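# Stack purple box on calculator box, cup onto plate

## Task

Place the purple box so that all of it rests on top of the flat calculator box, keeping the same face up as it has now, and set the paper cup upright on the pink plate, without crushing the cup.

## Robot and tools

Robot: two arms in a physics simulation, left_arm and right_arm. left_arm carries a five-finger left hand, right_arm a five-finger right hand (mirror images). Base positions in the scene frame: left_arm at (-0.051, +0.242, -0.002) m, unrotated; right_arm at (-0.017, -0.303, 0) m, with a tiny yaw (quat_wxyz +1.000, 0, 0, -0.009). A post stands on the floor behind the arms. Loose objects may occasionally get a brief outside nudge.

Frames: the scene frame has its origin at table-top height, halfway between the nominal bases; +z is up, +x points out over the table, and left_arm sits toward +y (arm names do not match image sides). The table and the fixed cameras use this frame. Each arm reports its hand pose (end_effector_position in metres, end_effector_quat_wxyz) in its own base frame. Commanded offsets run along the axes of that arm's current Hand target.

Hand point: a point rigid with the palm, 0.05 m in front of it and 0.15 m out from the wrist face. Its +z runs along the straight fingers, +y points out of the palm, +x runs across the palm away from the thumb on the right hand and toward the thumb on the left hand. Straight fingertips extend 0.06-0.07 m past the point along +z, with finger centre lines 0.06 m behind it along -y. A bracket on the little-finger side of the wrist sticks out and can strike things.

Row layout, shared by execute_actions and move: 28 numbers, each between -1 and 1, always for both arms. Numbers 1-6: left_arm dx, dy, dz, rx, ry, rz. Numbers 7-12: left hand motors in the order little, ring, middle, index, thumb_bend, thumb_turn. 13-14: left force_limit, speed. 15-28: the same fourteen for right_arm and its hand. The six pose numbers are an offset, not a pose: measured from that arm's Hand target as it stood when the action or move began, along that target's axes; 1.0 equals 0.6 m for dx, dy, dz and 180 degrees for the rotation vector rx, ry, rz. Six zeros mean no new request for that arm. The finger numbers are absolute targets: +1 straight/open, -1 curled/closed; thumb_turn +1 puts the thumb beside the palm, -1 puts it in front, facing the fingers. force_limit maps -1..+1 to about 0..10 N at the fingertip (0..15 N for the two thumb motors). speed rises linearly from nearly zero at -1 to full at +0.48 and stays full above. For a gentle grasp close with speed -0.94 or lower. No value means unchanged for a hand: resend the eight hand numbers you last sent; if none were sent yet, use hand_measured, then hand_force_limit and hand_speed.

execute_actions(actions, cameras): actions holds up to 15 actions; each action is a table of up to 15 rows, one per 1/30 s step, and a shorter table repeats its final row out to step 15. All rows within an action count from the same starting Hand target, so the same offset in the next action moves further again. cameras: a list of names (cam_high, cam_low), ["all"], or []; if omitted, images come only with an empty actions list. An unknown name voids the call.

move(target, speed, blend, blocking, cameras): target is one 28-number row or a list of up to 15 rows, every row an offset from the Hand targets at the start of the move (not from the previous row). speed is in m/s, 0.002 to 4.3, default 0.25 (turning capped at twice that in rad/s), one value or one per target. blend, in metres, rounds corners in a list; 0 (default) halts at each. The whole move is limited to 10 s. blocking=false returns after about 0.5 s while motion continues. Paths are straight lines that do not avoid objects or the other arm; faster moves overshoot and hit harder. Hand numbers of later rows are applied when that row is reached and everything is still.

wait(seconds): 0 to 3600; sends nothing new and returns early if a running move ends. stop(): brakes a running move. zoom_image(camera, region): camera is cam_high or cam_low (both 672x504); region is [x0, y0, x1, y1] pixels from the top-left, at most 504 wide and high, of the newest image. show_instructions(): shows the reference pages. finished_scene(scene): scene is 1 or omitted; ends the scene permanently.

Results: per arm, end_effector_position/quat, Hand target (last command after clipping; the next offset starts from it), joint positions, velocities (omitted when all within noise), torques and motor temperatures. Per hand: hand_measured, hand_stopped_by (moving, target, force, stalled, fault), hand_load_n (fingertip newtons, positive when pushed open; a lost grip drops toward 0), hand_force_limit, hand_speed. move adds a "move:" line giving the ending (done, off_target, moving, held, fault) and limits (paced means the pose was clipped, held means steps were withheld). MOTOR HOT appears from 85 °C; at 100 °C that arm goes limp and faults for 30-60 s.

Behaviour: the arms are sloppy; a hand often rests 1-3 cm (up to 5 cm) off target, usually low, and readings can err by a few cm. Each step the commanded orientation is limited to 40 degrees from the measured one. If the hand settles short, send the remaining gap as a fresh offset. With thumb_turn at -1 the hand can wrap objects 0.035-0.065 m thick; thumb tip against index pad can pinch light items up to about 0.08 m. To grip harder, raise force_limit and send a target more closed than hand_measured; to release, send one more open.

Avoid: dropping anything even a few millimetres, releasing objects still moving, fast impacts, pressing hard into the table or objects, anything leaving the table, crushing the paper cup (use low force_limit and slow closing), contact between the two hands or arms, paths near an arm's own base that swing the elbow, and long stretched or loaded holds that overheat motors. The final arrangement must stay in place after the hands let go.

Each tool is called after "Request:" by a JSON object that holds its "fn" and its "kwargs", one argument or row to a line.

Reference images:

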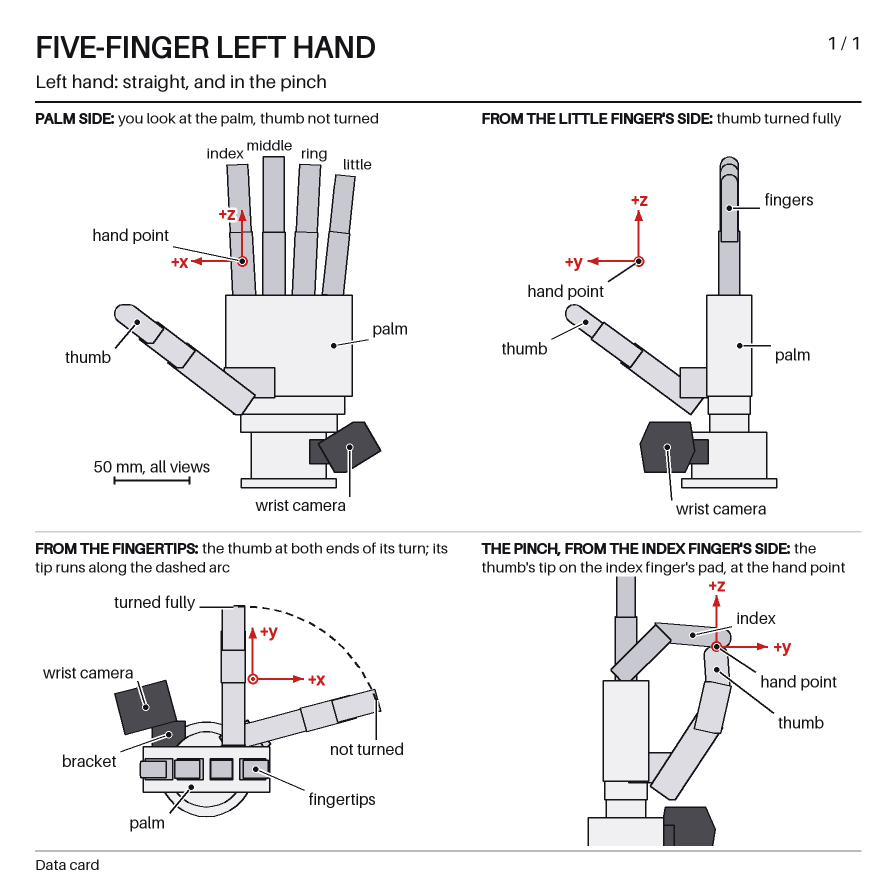

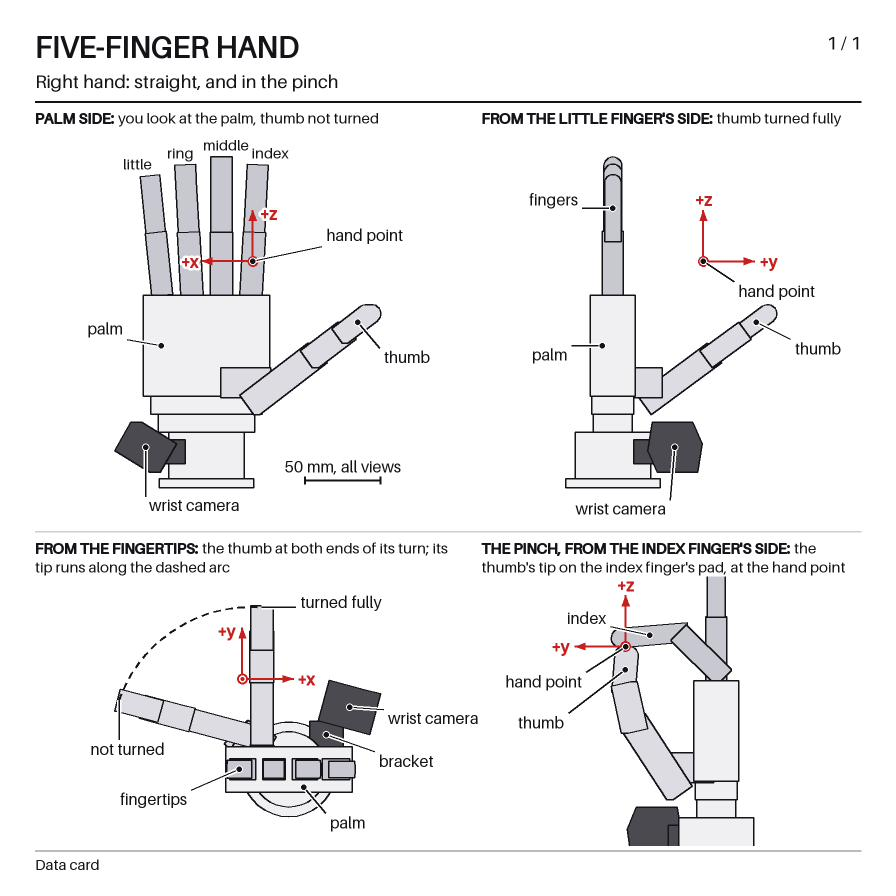

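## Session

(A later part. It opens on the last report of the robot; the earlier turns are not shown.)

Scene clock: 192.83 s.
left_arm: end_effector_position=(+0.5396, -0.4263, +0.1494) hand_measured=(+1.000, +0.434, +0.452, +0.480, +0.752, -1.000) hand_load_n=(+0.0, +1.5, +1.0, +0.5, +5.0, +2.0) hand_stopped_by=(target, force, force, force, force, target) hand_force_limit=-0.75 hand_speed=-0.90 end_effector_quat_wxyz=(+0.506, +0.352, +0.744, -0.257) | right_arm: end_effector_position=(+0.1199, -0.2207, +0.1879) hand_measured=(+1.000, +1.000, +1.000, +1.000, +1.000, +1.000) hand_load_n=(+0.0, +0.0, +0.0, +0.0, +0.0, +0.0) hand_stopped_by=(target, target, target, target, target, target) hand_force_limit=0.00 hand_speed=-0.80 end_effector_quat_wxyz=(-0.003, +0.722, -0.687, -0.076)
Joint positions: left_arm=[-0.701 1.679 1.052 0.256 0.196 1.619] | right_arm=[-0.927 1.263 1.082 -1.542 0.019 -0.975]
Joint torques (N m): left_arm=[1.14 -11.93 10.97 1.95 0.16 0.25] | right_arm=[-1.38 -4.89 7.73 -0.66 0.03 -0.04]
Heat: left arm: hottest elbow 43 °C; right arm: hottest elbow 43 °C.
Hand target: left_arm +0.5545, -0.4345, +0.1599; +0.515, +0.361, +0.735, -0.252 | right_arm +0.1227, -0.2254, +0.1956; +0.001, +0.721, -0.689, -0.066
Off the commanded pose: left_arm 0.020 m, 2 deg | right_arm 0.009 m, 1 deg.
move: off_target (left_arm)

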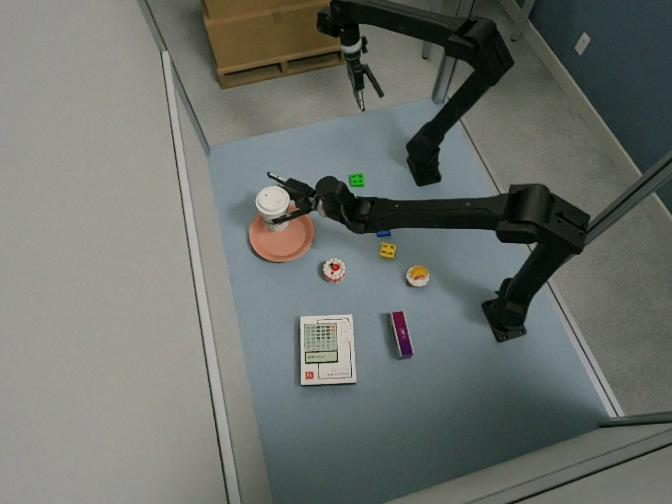

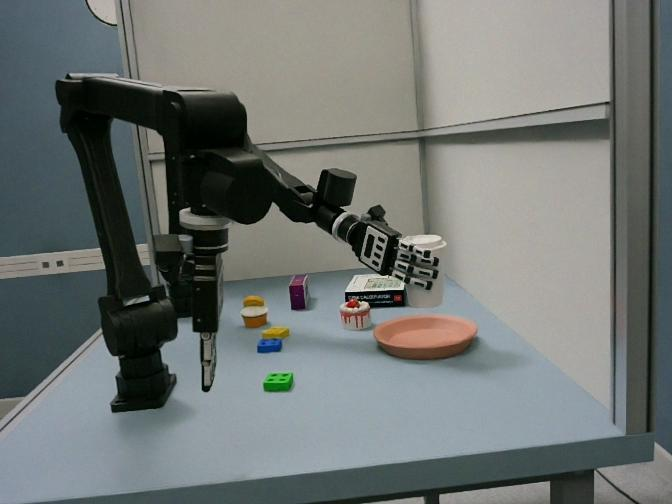

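Request:
{"fn": "move", "kwargs": {
  "target": [0.0995,-0.0067,0.0193,0,0,0,1,0.1,0.1,0.1,0.1,-1,-0.75,-0.9,0,0,0,0,0,0,1,1,1,1,1,1,0,-0.8],
  "speed": 0.05,
  "cameras": ["all"]
}}

Request:
{"fn": "zoom_image", "kwargs": {
  "camera": "cam_high",
  "region": [220, 150, 380, 280]
}}

Request:
{"fn": "zoom_image", "kwargs": {
  "camera": "cam_low",
  "region": [340, 220, 500, 380]
}}

Scene clock: 201.43 s.
left_arm: end_effector_position=(+0.5447, -0.4305, +0.1094) hand_measured=(+1.000, +0.434, +0.452, +0.480, +0.752, -1.000) hand_load_n=(+0.0, +1.5, +1.5, +0.5, +5.0, +2.0) hand_stopped_by=(target, force, force, force, force, target) hand_force_limit=-0.75 hand_speed=-0.90 end_effector_quat_wxyz=(+0.512, +0.351, +0.740, -0.258) | right_arm: end_effector_position=(+0.1199, -0.2207, +0.1879) hand_measured=(+1.000, +1.000, +1.000, +1.000, +1.000, +1.000) hand_load_n=(+0.0, +0.0, +0.0, +0.0, +0.0, +0.0) hand_stopped_by=(target, target, target, target, target, target) hand_force_limit=0.00 hand_speed=-0.80 end_effector_quat_wxyz=(-0.003, +0.722, -0.687, -0.076)
Joint positions: left_arm=[-0.701 1.765 1.028 0.381 0.196 1.619] | right_arm=[-0.927 1.263 1.082 -1.542 0.019 -0.975]
Joint torques (N m): left_arm=[0.79 -12.57 6.26 3.59 0.04 0.24] | right_arm=[-1.26 -4.78 7.77 -0.58 0.03 -0.04]
Heat: left arm: hottest elbow 44 °C; right arm: hottest elbow 43 °C.
Hand target: left_arm +0.5456, -0.4294, +0.0998; +0.515, +0.361, +0.735, -0.252 | right_arm +0.1227, -0.2254, +0.1956; +0.001, +0.721, -0.689, -0.066
Off the commanded pose: left_arm 0.010 m, 2 deg | right_arm 0.009 m, 1 deg.
move: done

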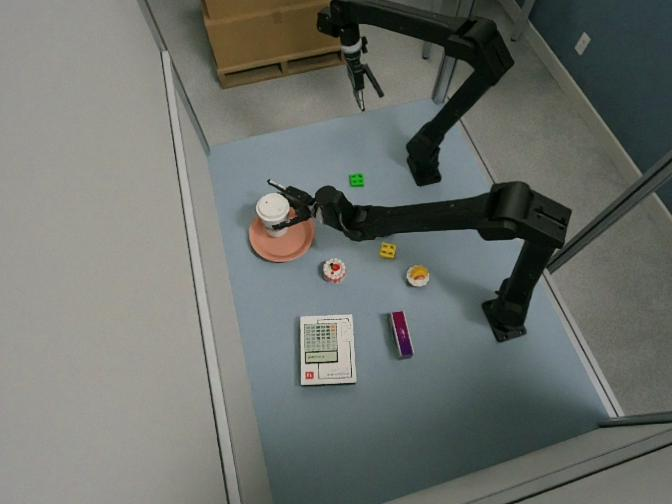

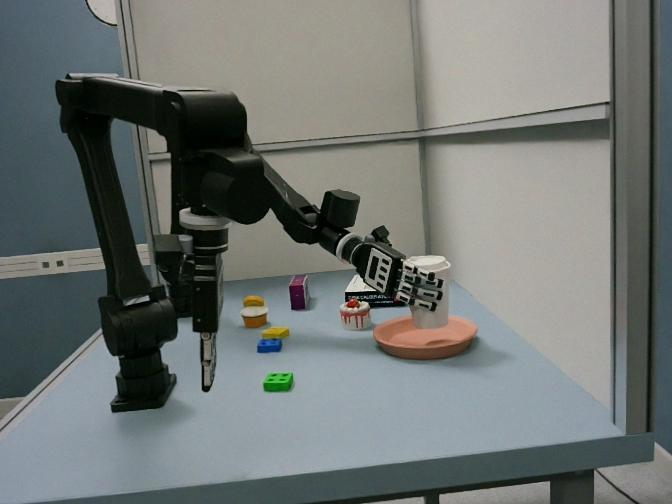

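Scaled by 3.150.

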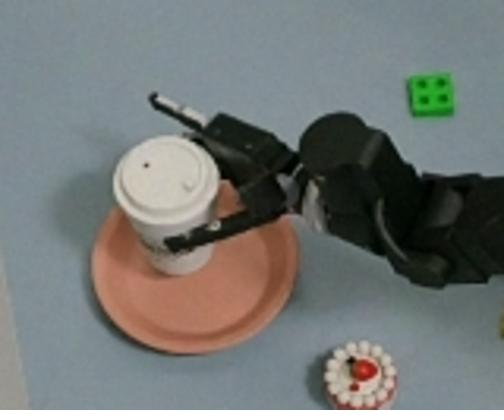

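Scaled by 3.150.

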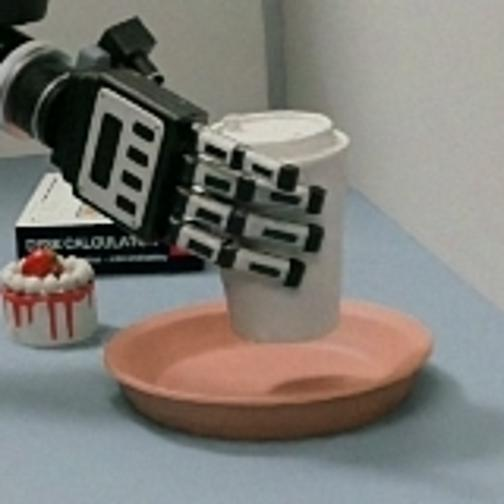

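Request:
{"fn": "move", "kwargs": {
  "target": [0.0568,-0.005,-0.0102,0,0,0,1,0.1,0.1,0.1,0.1,-1,-0.75,-0.9,0,0,0,0,0,0,1,1,1,1,1,1,0,-0.8],
  "speed": 0.04,
  "cameras": ["all"]
}}

Request:
{"fn": "zoom_image", "kwargs": {
  "camera": "cam_high",
  "region": [220, 150, 380, 280]
}}

Request:
{"fn": "zoom_image", "kwargs": {
  "camera": "cam_low",
  "region": [340, 220, 500, 380]
}}

Scene clock: 206.13 s.
left_arm: end_effector_position=(+0.5322, -0.4200, +0.0801) hand_measured=(+1.000, +0.434, +0.452, +0.480, +0.752, -1.000) hand_load_n=(+0.0, +1.5, +1.0, +0.5, +5.5, +2.0) hand_stopped_by=(target, force, force, force, force, target) hand_force_limit=-0.75 hand_speed=-0.90 end_effector_quat_wxyz=(+0.513, +0.351, +0.740, -0.259) | right_arm: end_effector_position=(+0.1199, -0.2207, +0.1879) hand_measured=(+1.000, +1.000, +1.000, +1.000, +1.000, +1.000) hand_load_n=(+0.0, +0.0, +0.0, +0.0, +0.0, +0.0) hand_stopped_by=(target, target, target, target, target, target) hand_force_limit=0.00 hand_speed=-0.80 end_effector_quat_wxyz=(-0.003, +0.722, -0.687, -0.076)
Joint positions: left_arm=[-0.701 1.792 0.958 0.48 0.196 1.619] | right_arm=[-0.927 1.263 1.082 -1.542 0.019 -0.975]
Joint torques (N m): left_arm=[0.97 -12.22 5.68 3.6 0.1 0.25] | right_arm=[-1.79 -4.89 7.77 -0.51 0.02 -0.06]
Heat: left arm: hottest elbow 43 °C; right arm: hottest elbow 43 °C.
Hand target: left_arm +0.5326, -0.4175, +0.0698; +0.515, +0.361, +0.735, -0.252 | right_arm +0.1227, -0.2254, +0.1956; +0.001, +0.721, -0.689, -0.066
Off the commanded pose: left_arm 0.011 m, 2 deg | right_arm 0.009 m, 1 deg.
move: off_target (left_arm)

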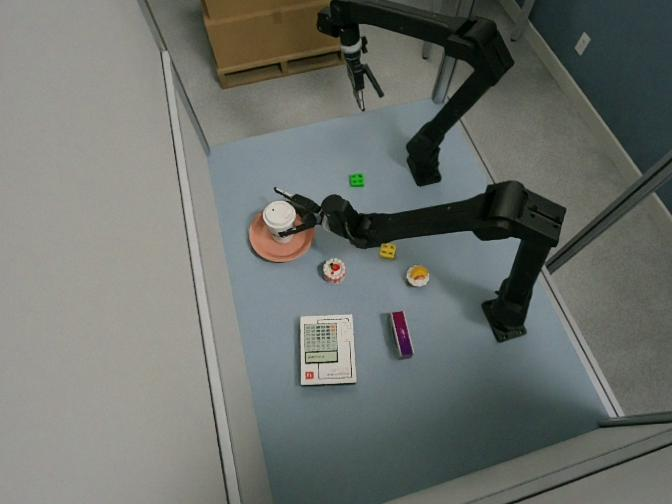

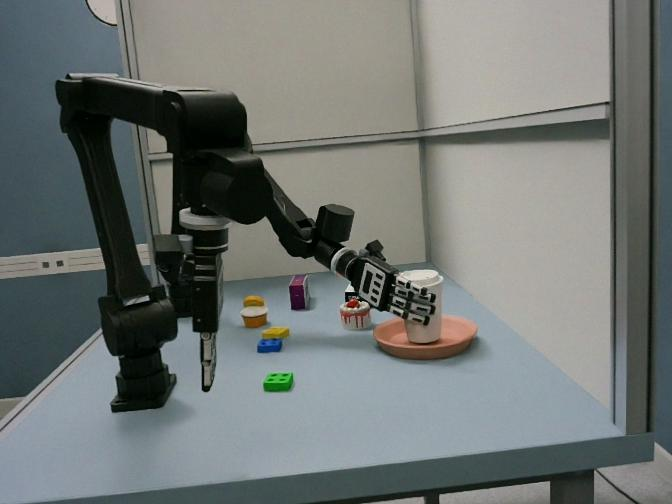

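Scaled by 3.150.

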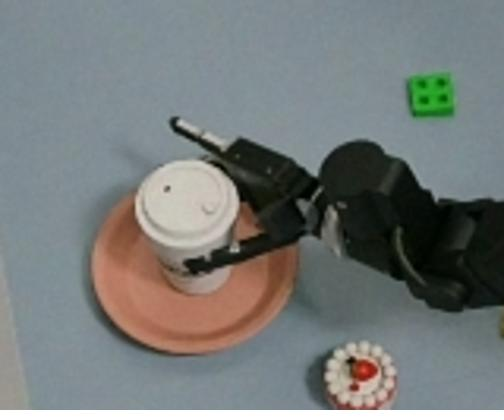

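Scaled by 3.150.

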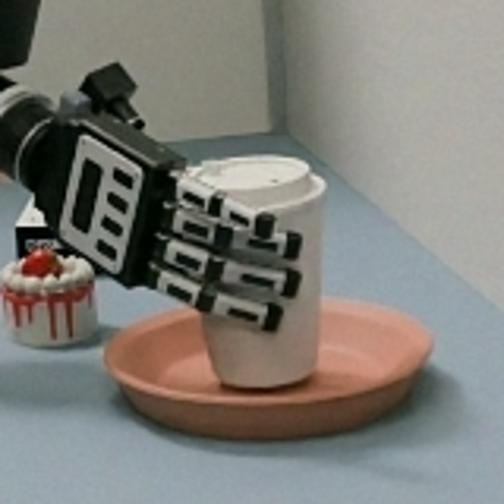

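Request:
{"fn": "move", "kwargs": {
  "target": [0.0125,0,0.0046,0,0,0,1,0.1,0.1,0.1,0.1,-1,-0.75,-0.9,0,0,0,0,0,0,1,1,1,1,1,1,0,-0.8],
  "speed": 0.03,
  "cameras": ["all"]
}}

Request:
{"fn": "zoom_image", "kwargs": {
  "camera": "cam_low",
  "region": [340, 220, 500, 380]
}}

Scene clock: 213.37 s.
left_arm: end_effector_position=(+0.5335, -0.4211, +0.0740) hand_measured=(+1.000, +0.434, +0.452, +0.480, +0.752, -1.000) hand_load_n=(+0.5, +1.5, +1.5, +0.5, +5.0, +2.0) hand_stopped_by=(target, force, force, force, force, target) hand_force_limit=-0.75 hand_speed=-0.90 end_effector_quat_wxyz=(+0.515, +0.350, +0.738, -0.259) | right_arm: end_effector_position=(+0.1199, -0.2207, +0.1879) hand_measured=(+1.000, +1.000, +1.000, +1.000, +1.000, +1.000) hand_load_n=(+0.0, +0.0, +0.0, +0.0, +0.0, +0.0) hand_stopped_by=(target, target, target, target, target, target) hand_force_limit=0.00 hand_speed=-0.80 end_effector_quat_wxyz=(-0.003, +0.722, -0.687, -0.076)
Joint positions: left_arm=[-0.701 1.809 0.958 0.501 0.196 1.619] | right_arm=[-0.927 1.263 1.082 -1.542 0.019 -0.975]
Joint torques (N m): left_arm=[0.97 -12.34 5.33 3.6 0.1 0.25] | right_arm=[-1.61 -4.72 7.73 -0.57 0.03 -0.09]
Heat: left arm: hottest elbow 42 °C; right arm: hottest elbow 43 °C.
Hand target: left_arm +0.5327, -0.4175, +0.0620; +0.515, +0.361, +0.735, -0.252 | right_arm +0.1227, -0.2254, +0.1956; +0.001, +0.721, -0.689, -0.066
Off the commanded pose: left_arm 0.013 m, 1 deg | right_arm 0.009 m, 1 deg.
move: off_target (left_arm)

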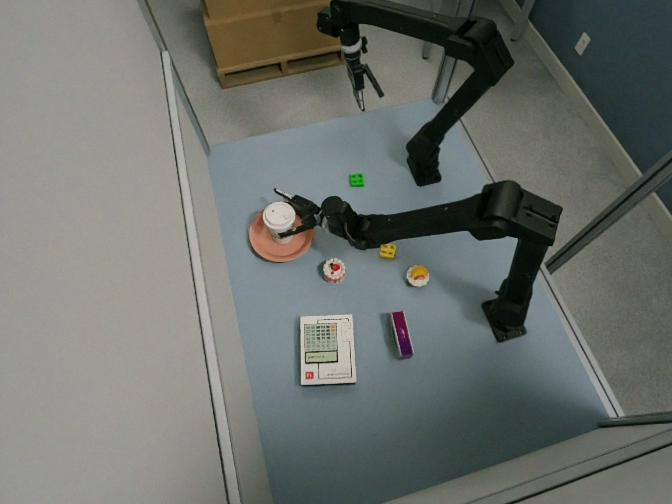

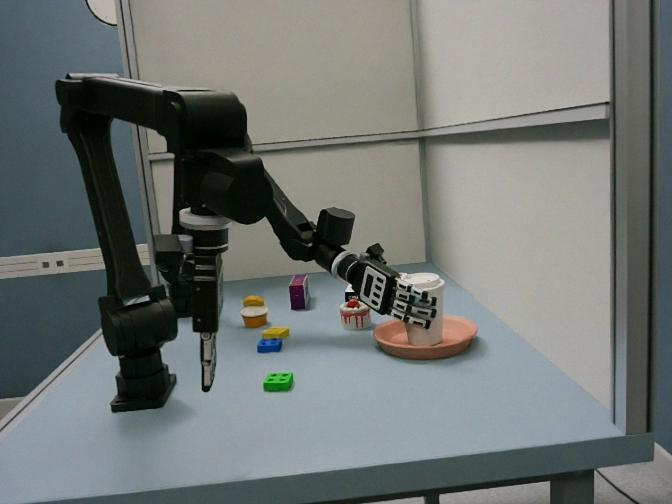

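Scaled by 3.150.

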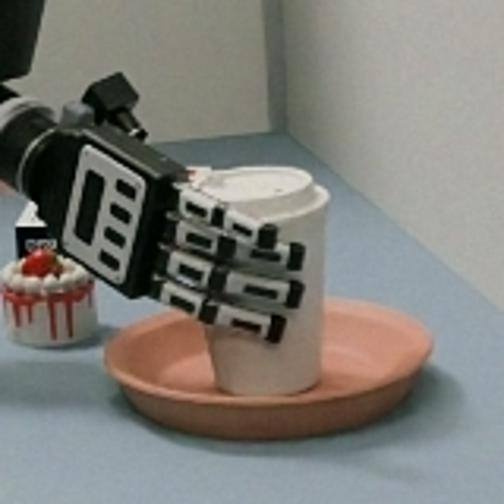

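Request:
{"fn": "move", "kwargs": {
  "target": [0.0094,0,0.0034,0,0,0,1,0.1,0.1,0.1,0.1,-1,-0.75,-0.9,0,0,0,0,0,0,1,1,1,1,1,1,0,-0.8],
  "speed": 0.03,
  "cameras": ["all"]
}}

Request:
{"fn": "zoom_image", "kwargs": {
  "camera": "cam_low",
  "region": [340, 220, 500, 380]
}}

Request:
{"fn": "zoom_image", "kwargs": {
  "camera": "cam_high",
  "region": [220, 150, 380, 280]
}}

Scene clock: 216.67 s.
left_arm: end_effector_position=(+0.5338, -0.4212, +0.0720) hand_measured=(+1.000, +0.434, +0.452, +0.480, +0.752, -1.000) hand_load_n=(+0.0, +1.5, +1.5, +0.5, +5.5, +1.5) hand_stopped_by=(target, force, force, force, force, target) hand_force_limit=-0.75 hand_speed=-0.90 end_effector_quat_wxyz=(+0.518, +0.351, +0.736, -0.259) | right_arm: end_effector_position=(+0.1199, -0.2207, +0.1879) hand_measured=(+1.000, +1.000, +1.000, +1.000, +1.000, +1.000) hand_load_n=(+0.0, +0.0, +0.0, +0.0, +0.0, +0.0) hand_stopped_by=(target, target, target, target, target, target) hand_force_limit=0.00 hand_speed=-0.80 end_effector_quat_wxyz=(-0.003, +0.722, -0.687, -0.076)
Joint positions: left_arm=[-0.701 1.817 0.954 0.52 0.196 1.62] | right_arm=[-0.927 1.263 1.082 -1.542 0.019 -0.975]
Joint torques (N m): left_arm=[0.97 -11.99 5.35 3.47 0.11 0.23] | right_arm=[-1.55 -4.95 7.75 -0.62 0.03 -0.07]
Heat: left arm: hottest elbow 42 °C; right arm: hottest elbow 43 °C.
Hand target: left_arm +0.5327, -0.4175, +0.0559; +0.515, +0.361, +0.735, -0.252 | right_arm +0.1227, -0.2254, +0.1956; +0.001, +0.721, -0.689, -0.066
Off the commanded pose: left_arm 0.017 m, 1 deg | right_arm 0.009 m, 1 deg.
move: off_target (left_arm)

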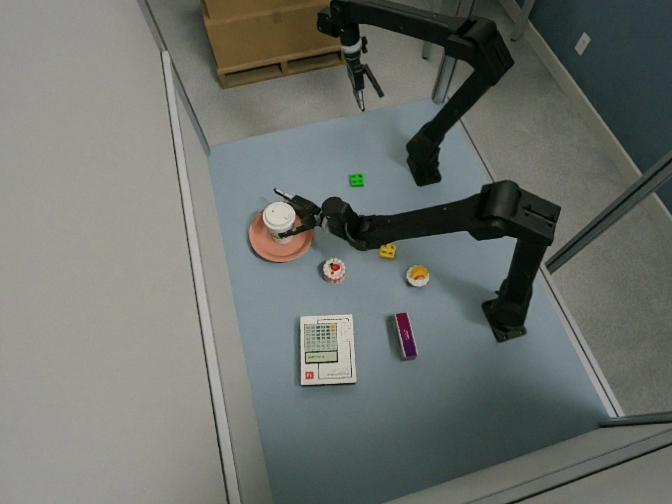

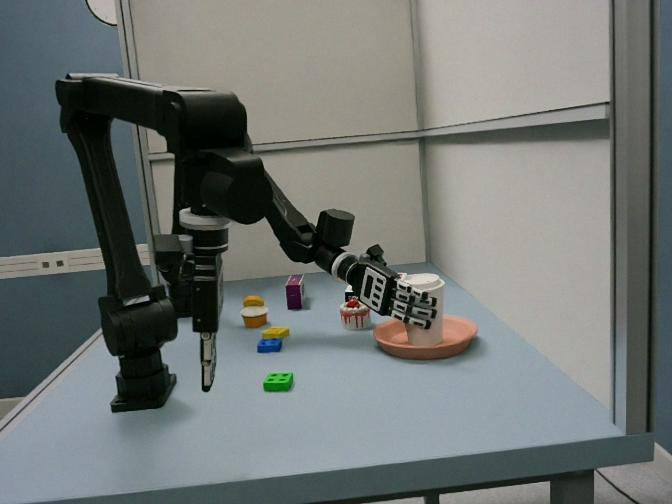

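Scaled by 3.150.

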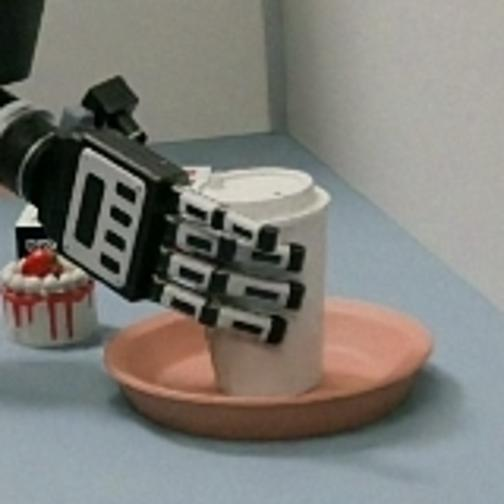

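Scaled by 3.150.

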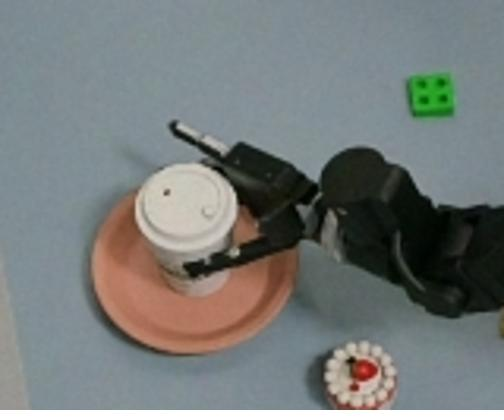

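Request:
{"fn": "move", "kwargs": {
  "target": [
    [-0.0125,0,-0.0046,0,0,0,1,0.1,0.1,0.1,0.1,-1,-0.75,-0.9,0,0,0,0,0,0,1,1,1,1,1,1,0,-0.8],
    [-0.0125,0,-0.0046,0,0,0,1,1,1,1,1,-1,-0.75,-0.85,0,0,0,0,0,0,1,1,1,1,1,1,0,-0.8]
  ],
  "speed": 0.03,
  "cameras": ["all"]
}}

Request:
{"fn": "zoom_image", "kwargs": {
  "camera": "cam_low",
  "region": [340, 220, 500, 380]
}}

Request:
{"fn": "zoom_image", "kwargs": {
  "camera": "cam_high",
  "region": [220, 150, 380, 280]
}}

Scene clock: 223.53 s.
left_arm: end_effector_position=(+0.5338, -0.4212, +0.0721) hand_measured=(+1.000, +1.000, +1.000, +1.000, +1.000, -1.000) hand_load_n=(+0.0, +0.0, +0.0, +0.0, +0.0, +0.5) hand_stopped_by=(target, target, target, target, target, target) hand_force_limit=-0.75 hand_speed=-0.85 end_effector_quat_wxyz=(+0.518, +0.351, +0.736, -0.259) | right_arm: end_effector_position=(+0.1199, -0.2207, +0.1879) hand_measured=(+1.000, +1.000, +1.000, +1.000, +1.000, +1.000) hand_load_n=(+0.5, +0.0, +0.0, +0.0, +0.0, +0.0) hand_stopped_by=(target, target, target, target, target, target) hand_force_limit=0.00 hand_speed=-0.80 end_effector_quat_wxyz=(-0.003, +0.722, -0.687, -0.076)
Joint positions: left_arm=[-0.701 1.817 0.954 0.52 0.196 1.622] | right_arm=[-0.927 1.263 1.082 -1.542 0.019 -0.975]
Joint torques (N m): left_arm=[0.97 -13.16 5.63 2.58 0.11 0.21] | right_arm=[-1.32 -4.42 7.73 -0.64 0.02 -0.09]
Heat: left arm: hottest elbow 41 °C; right arm: hottest elbow 43 °C.
Hand target: left_arm +0.5327, -0.4175, +0.0639; +0.515, +0.361, +0.735, -0.252 | right_arm +0.1227, -0.2254, +0.1956; +0.001, +0.721, -0.689, -0.066
Off the commanded pose: left_arm 0.009 m, 1 deg | right_arm 0.009 m, 1 deg.
move: done

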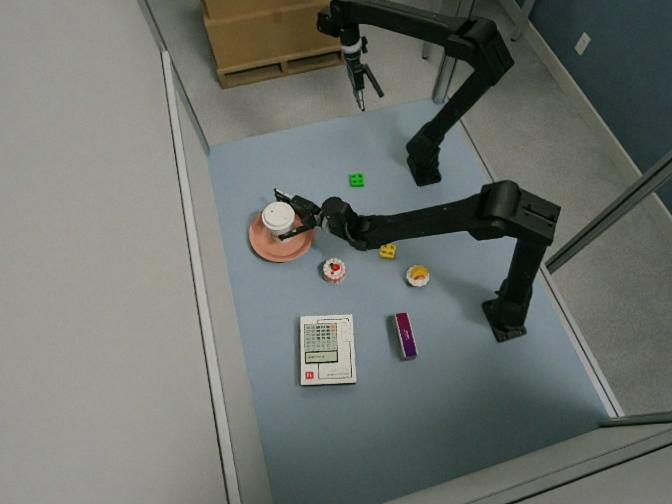

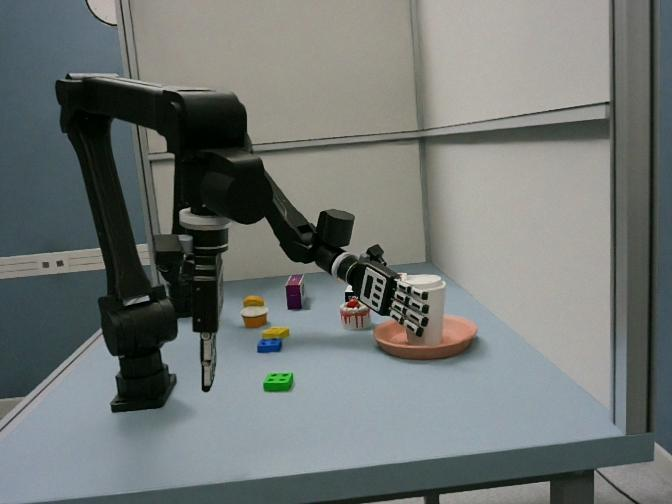

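Scaled by 3.150.

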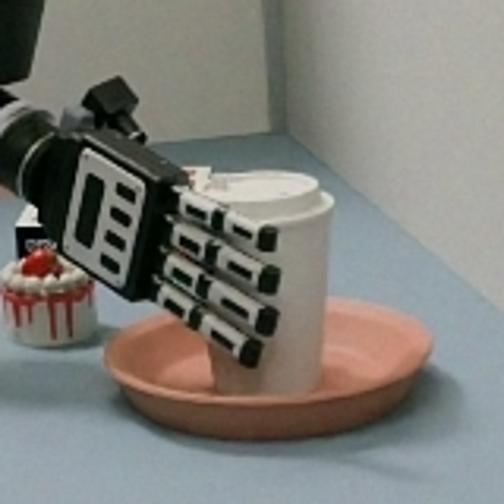

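Scaled by 3.150.

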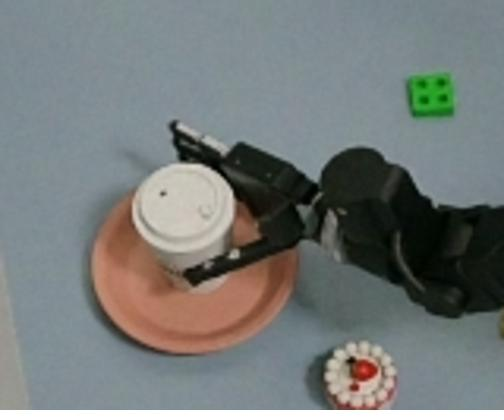

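Request:
{"fn": "move", "kwargs": {
  "target": [
    [0,0,-0.267,0,0,0,1,1,1,1,1,-1,-0.75,-0.85,0,0,0,0,0,0,1,1,1,1,1,1,0,-0.8],
    [-0.2,0,-0.34,0,0,0,1,1,1,1,1,-1,-0.75,-0.85,0,0,0,0,0,0,1,1,1,1,1,1,0,-0.8]
  ],
  "speed": [0.08,0.2],
  "blend": 0.03,
  "cameras": ["all"]
}}

Request:
{"fn": "zoom_image", "kwargs": {
  "camera": "cam_low",
  "region": [260, 240, 500, 380]
}}

Request:
{"fn": "zoom_image", "kwargs": {
  "camera": "cam_high",
  "region": [220, 160, 340, 280]
}}

Request:
{"fn": "zoom_image", "kwargs": {
  "camera": "cam_high",
  "region": [370, 290, 440, 370]
}}

Request:
{"fn": "zoom_image", "kwargs": {
  "camera": "cam_high",
  "region": [280, 300, 380, 400]
}}

Request:
{"fn": "zoom_image", "kwargs": {
  "camera": "cam_low",
  "region": [270, 260, 330, 320]
}}

Request:
{"fn": "zoom_image", "kwargs": {
  "camera": "cam_low",
  "region": [330, 260, 430, 320]
}}

Scene clock: 231.30 s.
left_arm: end_effector_position=(+0.4280, -0.2944, +0.2270) hand_measured=(+1.000, +1.000, +1.000, +1.000, +1.000, -1.000) hand_load_n=(+0.0, +0.0, +0.0, +0.0, +0.0, +0.0) hand_stopped_by=(target, target, target, target, target, target) hand_force_limit=-0.75 hand_speed=-0.85 end_effector_quat_wxyz=(+0.503, +0.353, +0.746, -0.257) | right_arm: end_effector_position=(+0.1199, -0.2207, +0.1879) hand_measured=(+1.000, +1.000, +1.000, +1.000, +1.000, +1.000) hand_load_n=(+0.0, +0.0, +0.0, -0.5, +0.0, +0.0) hand_stopped_by=(target, target, target, target, target, target) hand_force_limit=0.00 hand_speed=-0.80 end_effector_quat_wxyz=(-0.003, +0.722, -0.687, -0.076)
Joint positions: left_arm=[-0.614 1.121 0.73 0.006 0.281 1.652] | right_arm=[-0.927 1.263 1.082 -1.542 0.019 -0.975]
Joint torques (N m): left_arm=[1.32 -6.01 11.56 1.84 0.19 0.23] | right_arm=[-1.55 -4.54 7.73 -0.55 0.05 -0.04]
Heat: left arm: hottest elbow 41 °C; right arm: hottest elbow 43 °C.
Hand target: left_arm +0.4401, -0.2984, +0.2462; +0.515, +0.361, +0.735, -0.252 | right_arm +0.1227, -0.2254, +0.1956; +0.001, +0.721, -0.689, -0.066
Off the commanded pose: left_arm 0.023 m, 2 deg | right_arm 0.009 m, 1 deg.
move: off_target (left_arm)

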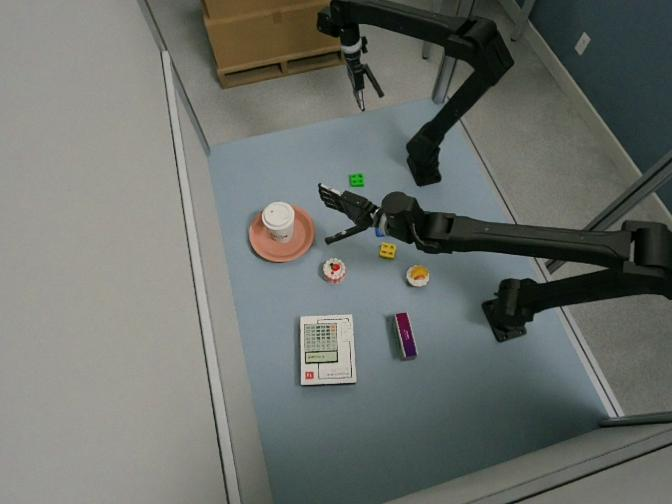

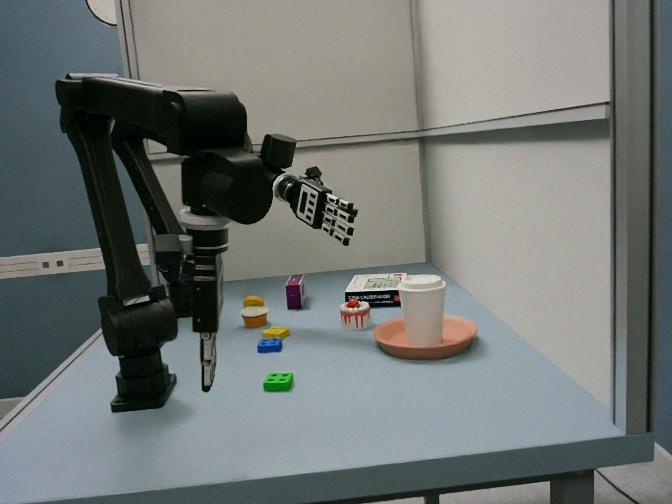

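Scaled by 2.100.

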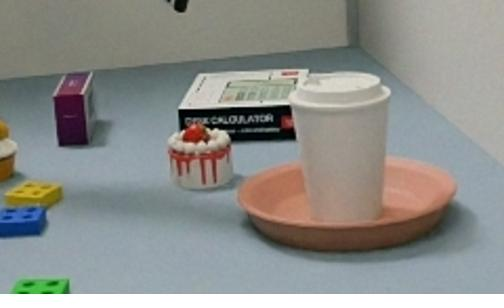

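Scaled by 4.200.

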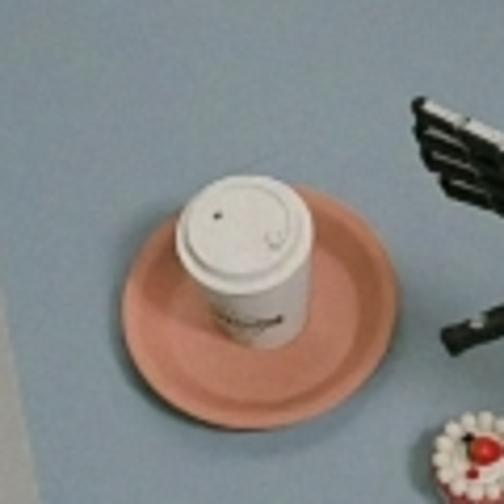

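Scaled by 6.300.

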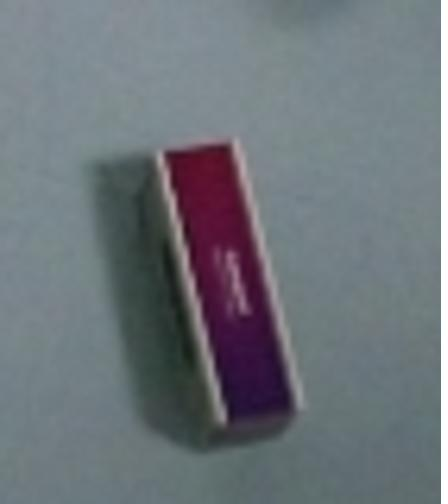

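Scaled by 5.040.

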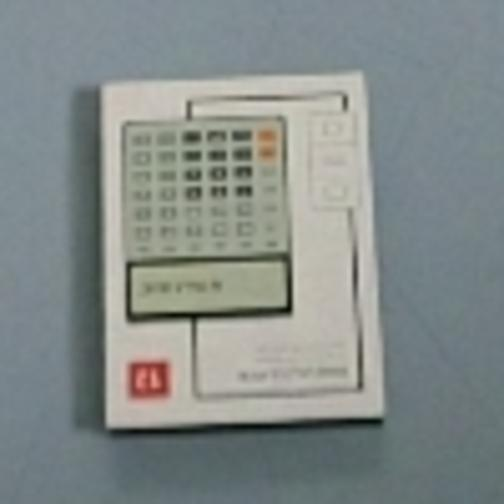

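Scaled by 8.400.

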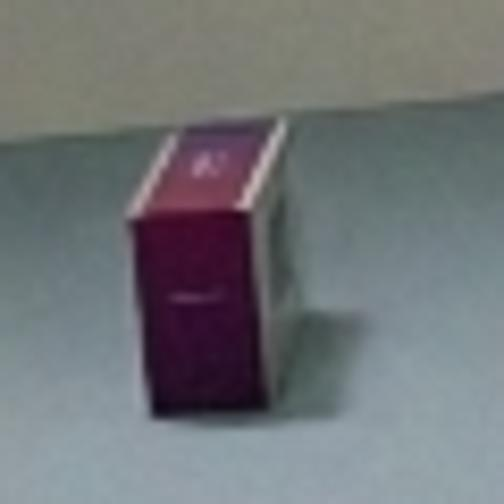

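Scaled by 5.040.

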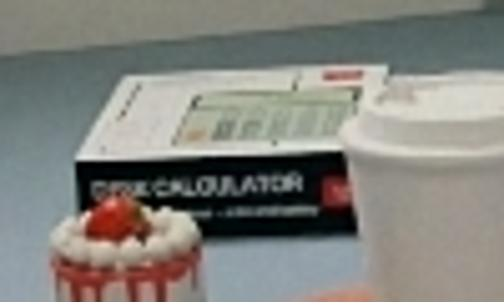

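Request:
{"fn": "move", "kwargs": {
  "target": [0.2118,0.0737,-0.4305,-0.272,-0.0976,-0.5998,1,1,0.5,0.5,1,-1,-0.6,-0.2,0,0,0,0,0,0,1,1,1,1,1,1,0,-0.8],
  "speed": 0.15,
  "cameras": ["all"]
}}

Request:
{"fn": "zoom_image", "kwargs": {
  "camera": "cam_high",
  "region": [360, 250, 500, 370]
}}

Request:
{"fn": "zoom_image", "kwargs": {
  "camera": "cam_low",
  "region": [240, 200, 360, 320]
}}

Scene clock: 258.23 s.
left_arm: end_effector_position=(+0.2928, -0.0440, +0.1896) hand_measured=(+1.000, +1.000, +0.500, +0.500, +1.000, -1.000) hand_load_n=(+0.0, +0.0, +0.0, +0.0, +0.0, +0.0) hand_stopped_by=(target, target, target, target, target, target) hand_force_limit=-0.60 hand_speed=-0.20 end_effector_quat_wxyz=(+0.274, -0.602, +0.689, -0.297) | right_arm: end_effector_position=(+0.1199, -0.2207, +0.1879) hand_measured=(+1.000, +1.000, +1.000, +1.000, +1.000, +1.000) hand_load_n=(+0.0, +0.0, +0.0, +0.0, -0.5, +0.0) hand_stopped_by=(target, target, target, target, target, target) hand_force_limit=0.00 hand_speed=-0.80 end_effector_quat_wxyz=(-0.003, +0.722, -0.687, -0.076)
Joint positions: left_arm=[-0.018 0.636 0.65 -0.755 0.066 0.088] | right_arm=[-0.927 1.263 1.082 -1.542 0.019 -0.975]
Joint torques (N m): left_arm=[1.2 -1.73 12.15 1.57 0.16 -0.25] | right_arm=[-1.67 -4.6 7.77 -0.49 0.05 -0.06]
Heat: left arm: hottest elbow 43 °C; right arm: hottest elbow 43 °C.
Hand target: left_arm +0.3000, -0.0450, +0.2151; +0.282, -0.606, +0.674, -0.314 | right_arm +0.1227, -0.2254, +0.1956; +0.001, +0.721, -0.689, -0.066
Off the commanded pose: left_arm 0.027 m, 3 deg | right_arm 0.009 m, 1 deg.
move: off_target (left_arm)

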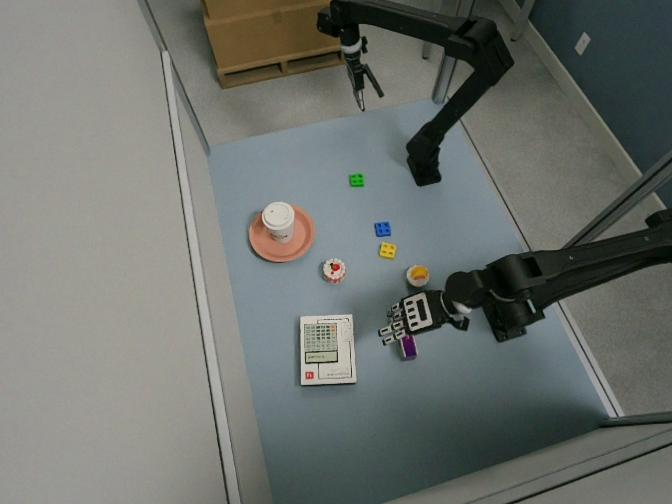

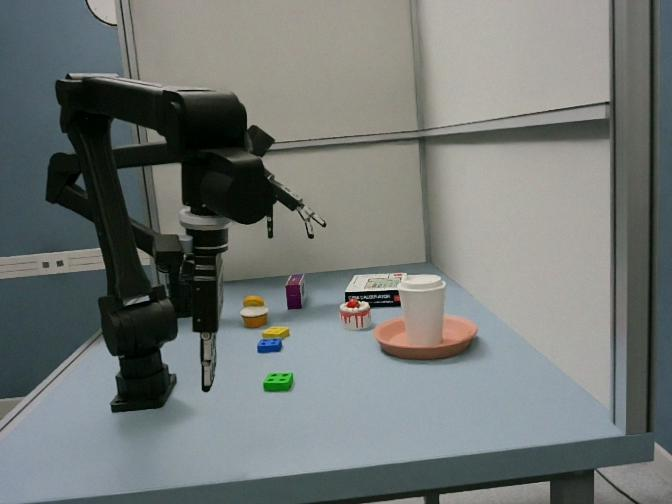

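Scaled by 3.600.

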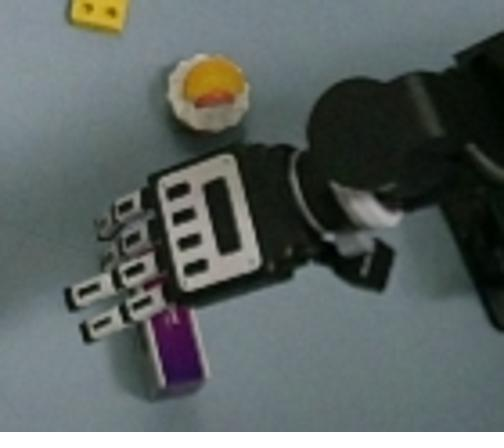

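Scaled by 4.200.

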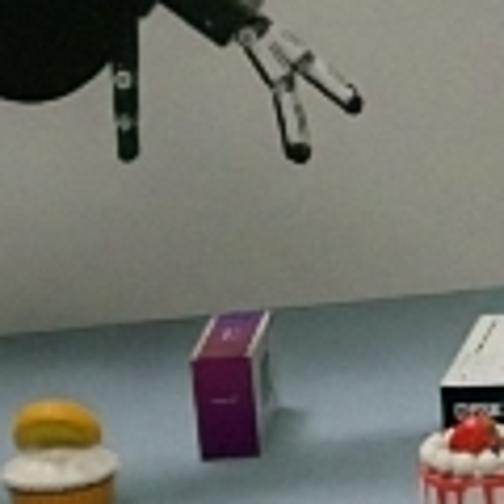

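Request:
{"fn": "move", "kwargs": {
  "target": [-0.0248,0.1038,0.0837,0,0,0,1,1,0.5,0.5,1,-1,-0.6,-0.2,0,0,0,0,0,0,1,1,1,1,1,1,0,-0.8],
  "speed": 0.08,
  "cameras": ["all"]
}}

Request:
{"fn": "zoom_image", "kwargs": {
  "camera": "cam_high",
  "region": [360, 250, 500, 370]
}}

Request:
{"fn": "zoom_image", "kwargs": {
  "camera": "cam_low",
  "region": [240, 200, 360, 320]
}}

Scene clock: 271.00 s.
left_arm: end_effector_position=(+0.2983, -0.0328, +0.1416) hand_measured=(+1.000, +1.000, +0.500, +0.500, +1.000, -1.000) hand_load_n=(-0.5, +0.0, +0.0, +0.0, +0.0, +0.0) hand_stopped_by=(target, target, target, target, target, target) hand_force_limit=-0.60 hand_speed=-0.20 end_effector_quat_wxyz=(-0.278, +0.613, -0.669, +0.315) | right_arm: end_effector_position=(+0.1199, -0.2207, +0.1879) hand_measured=(+1.000, +1.000, +1.000, +1.000, +1.000, +1.000) hand_load_n=(+0.0, +0.0, +0.0, +0.0, +0.0, +0.0) hand_stopped_by=(target, target, target, target, target, target) hand_force_limit=0.00 hand_speed=-0.80 end_effector_quat_wxyz=(-0.003, +0.722, -0.687, -0.076)
Joint positions: left_arm=[0.057 0.638 0.507 -0.579 0.123 0.086] | right_arm=[-0.927 1.263 1.082 -1.542 0.019 -0.975]
Joint torques (N m): left_arm=[1.32 -0.73 7.65 3.17 0.19 0.16] | right_arm=[-1.26 -4.6 7.69 -0.53 0.06 -0.05]
Heat: left arm: hottest elbow 43 °C; right arm: hottest elbow 44 °C.
Hand target: left_arm +0.3000, -0.0300, +0.1352; -0.283, +0.606, -0.674, +0.314 | right_arm +0.1227, -0.2254, +0.1956; +0.001, +0.721, -0.689, -0.066
Off the commanded pose: left_arm 0.007 m, 1 deg | right_arm 0.009 m, 1 deg.
move: done

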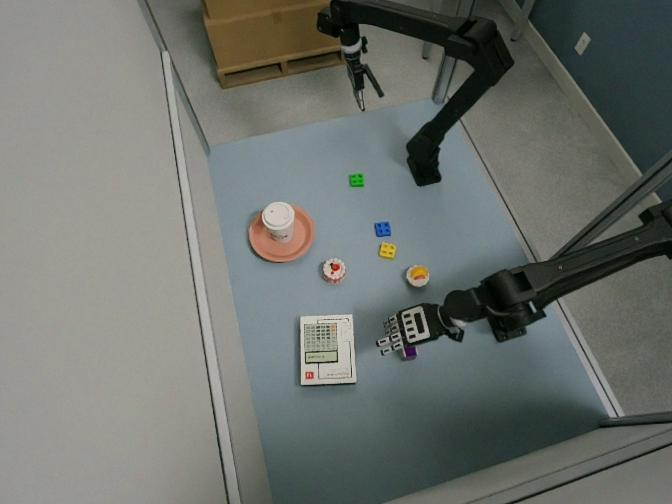

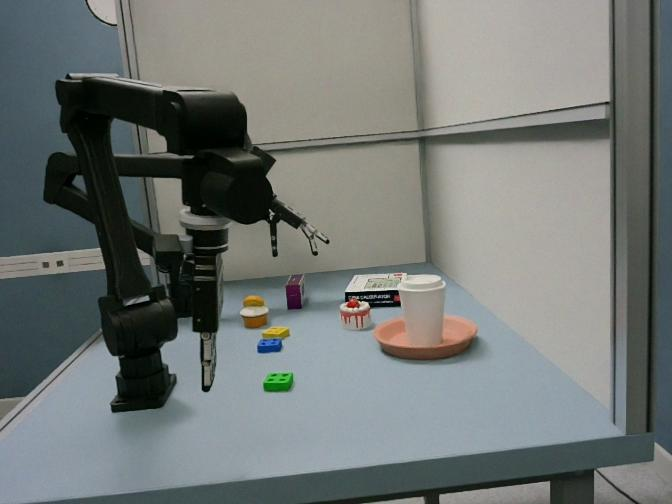

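Scaled by 3.600.

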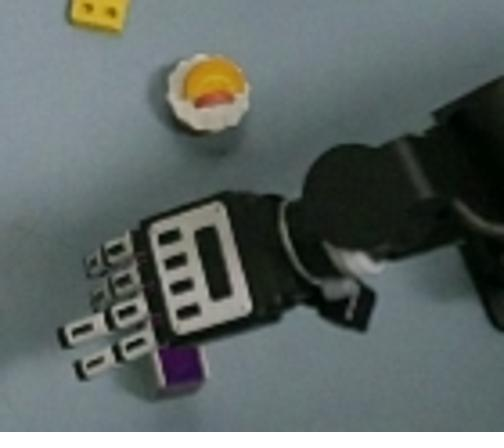

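Scaled by 4.200.

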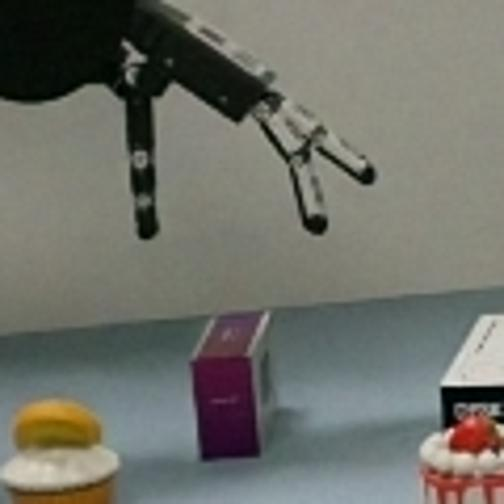

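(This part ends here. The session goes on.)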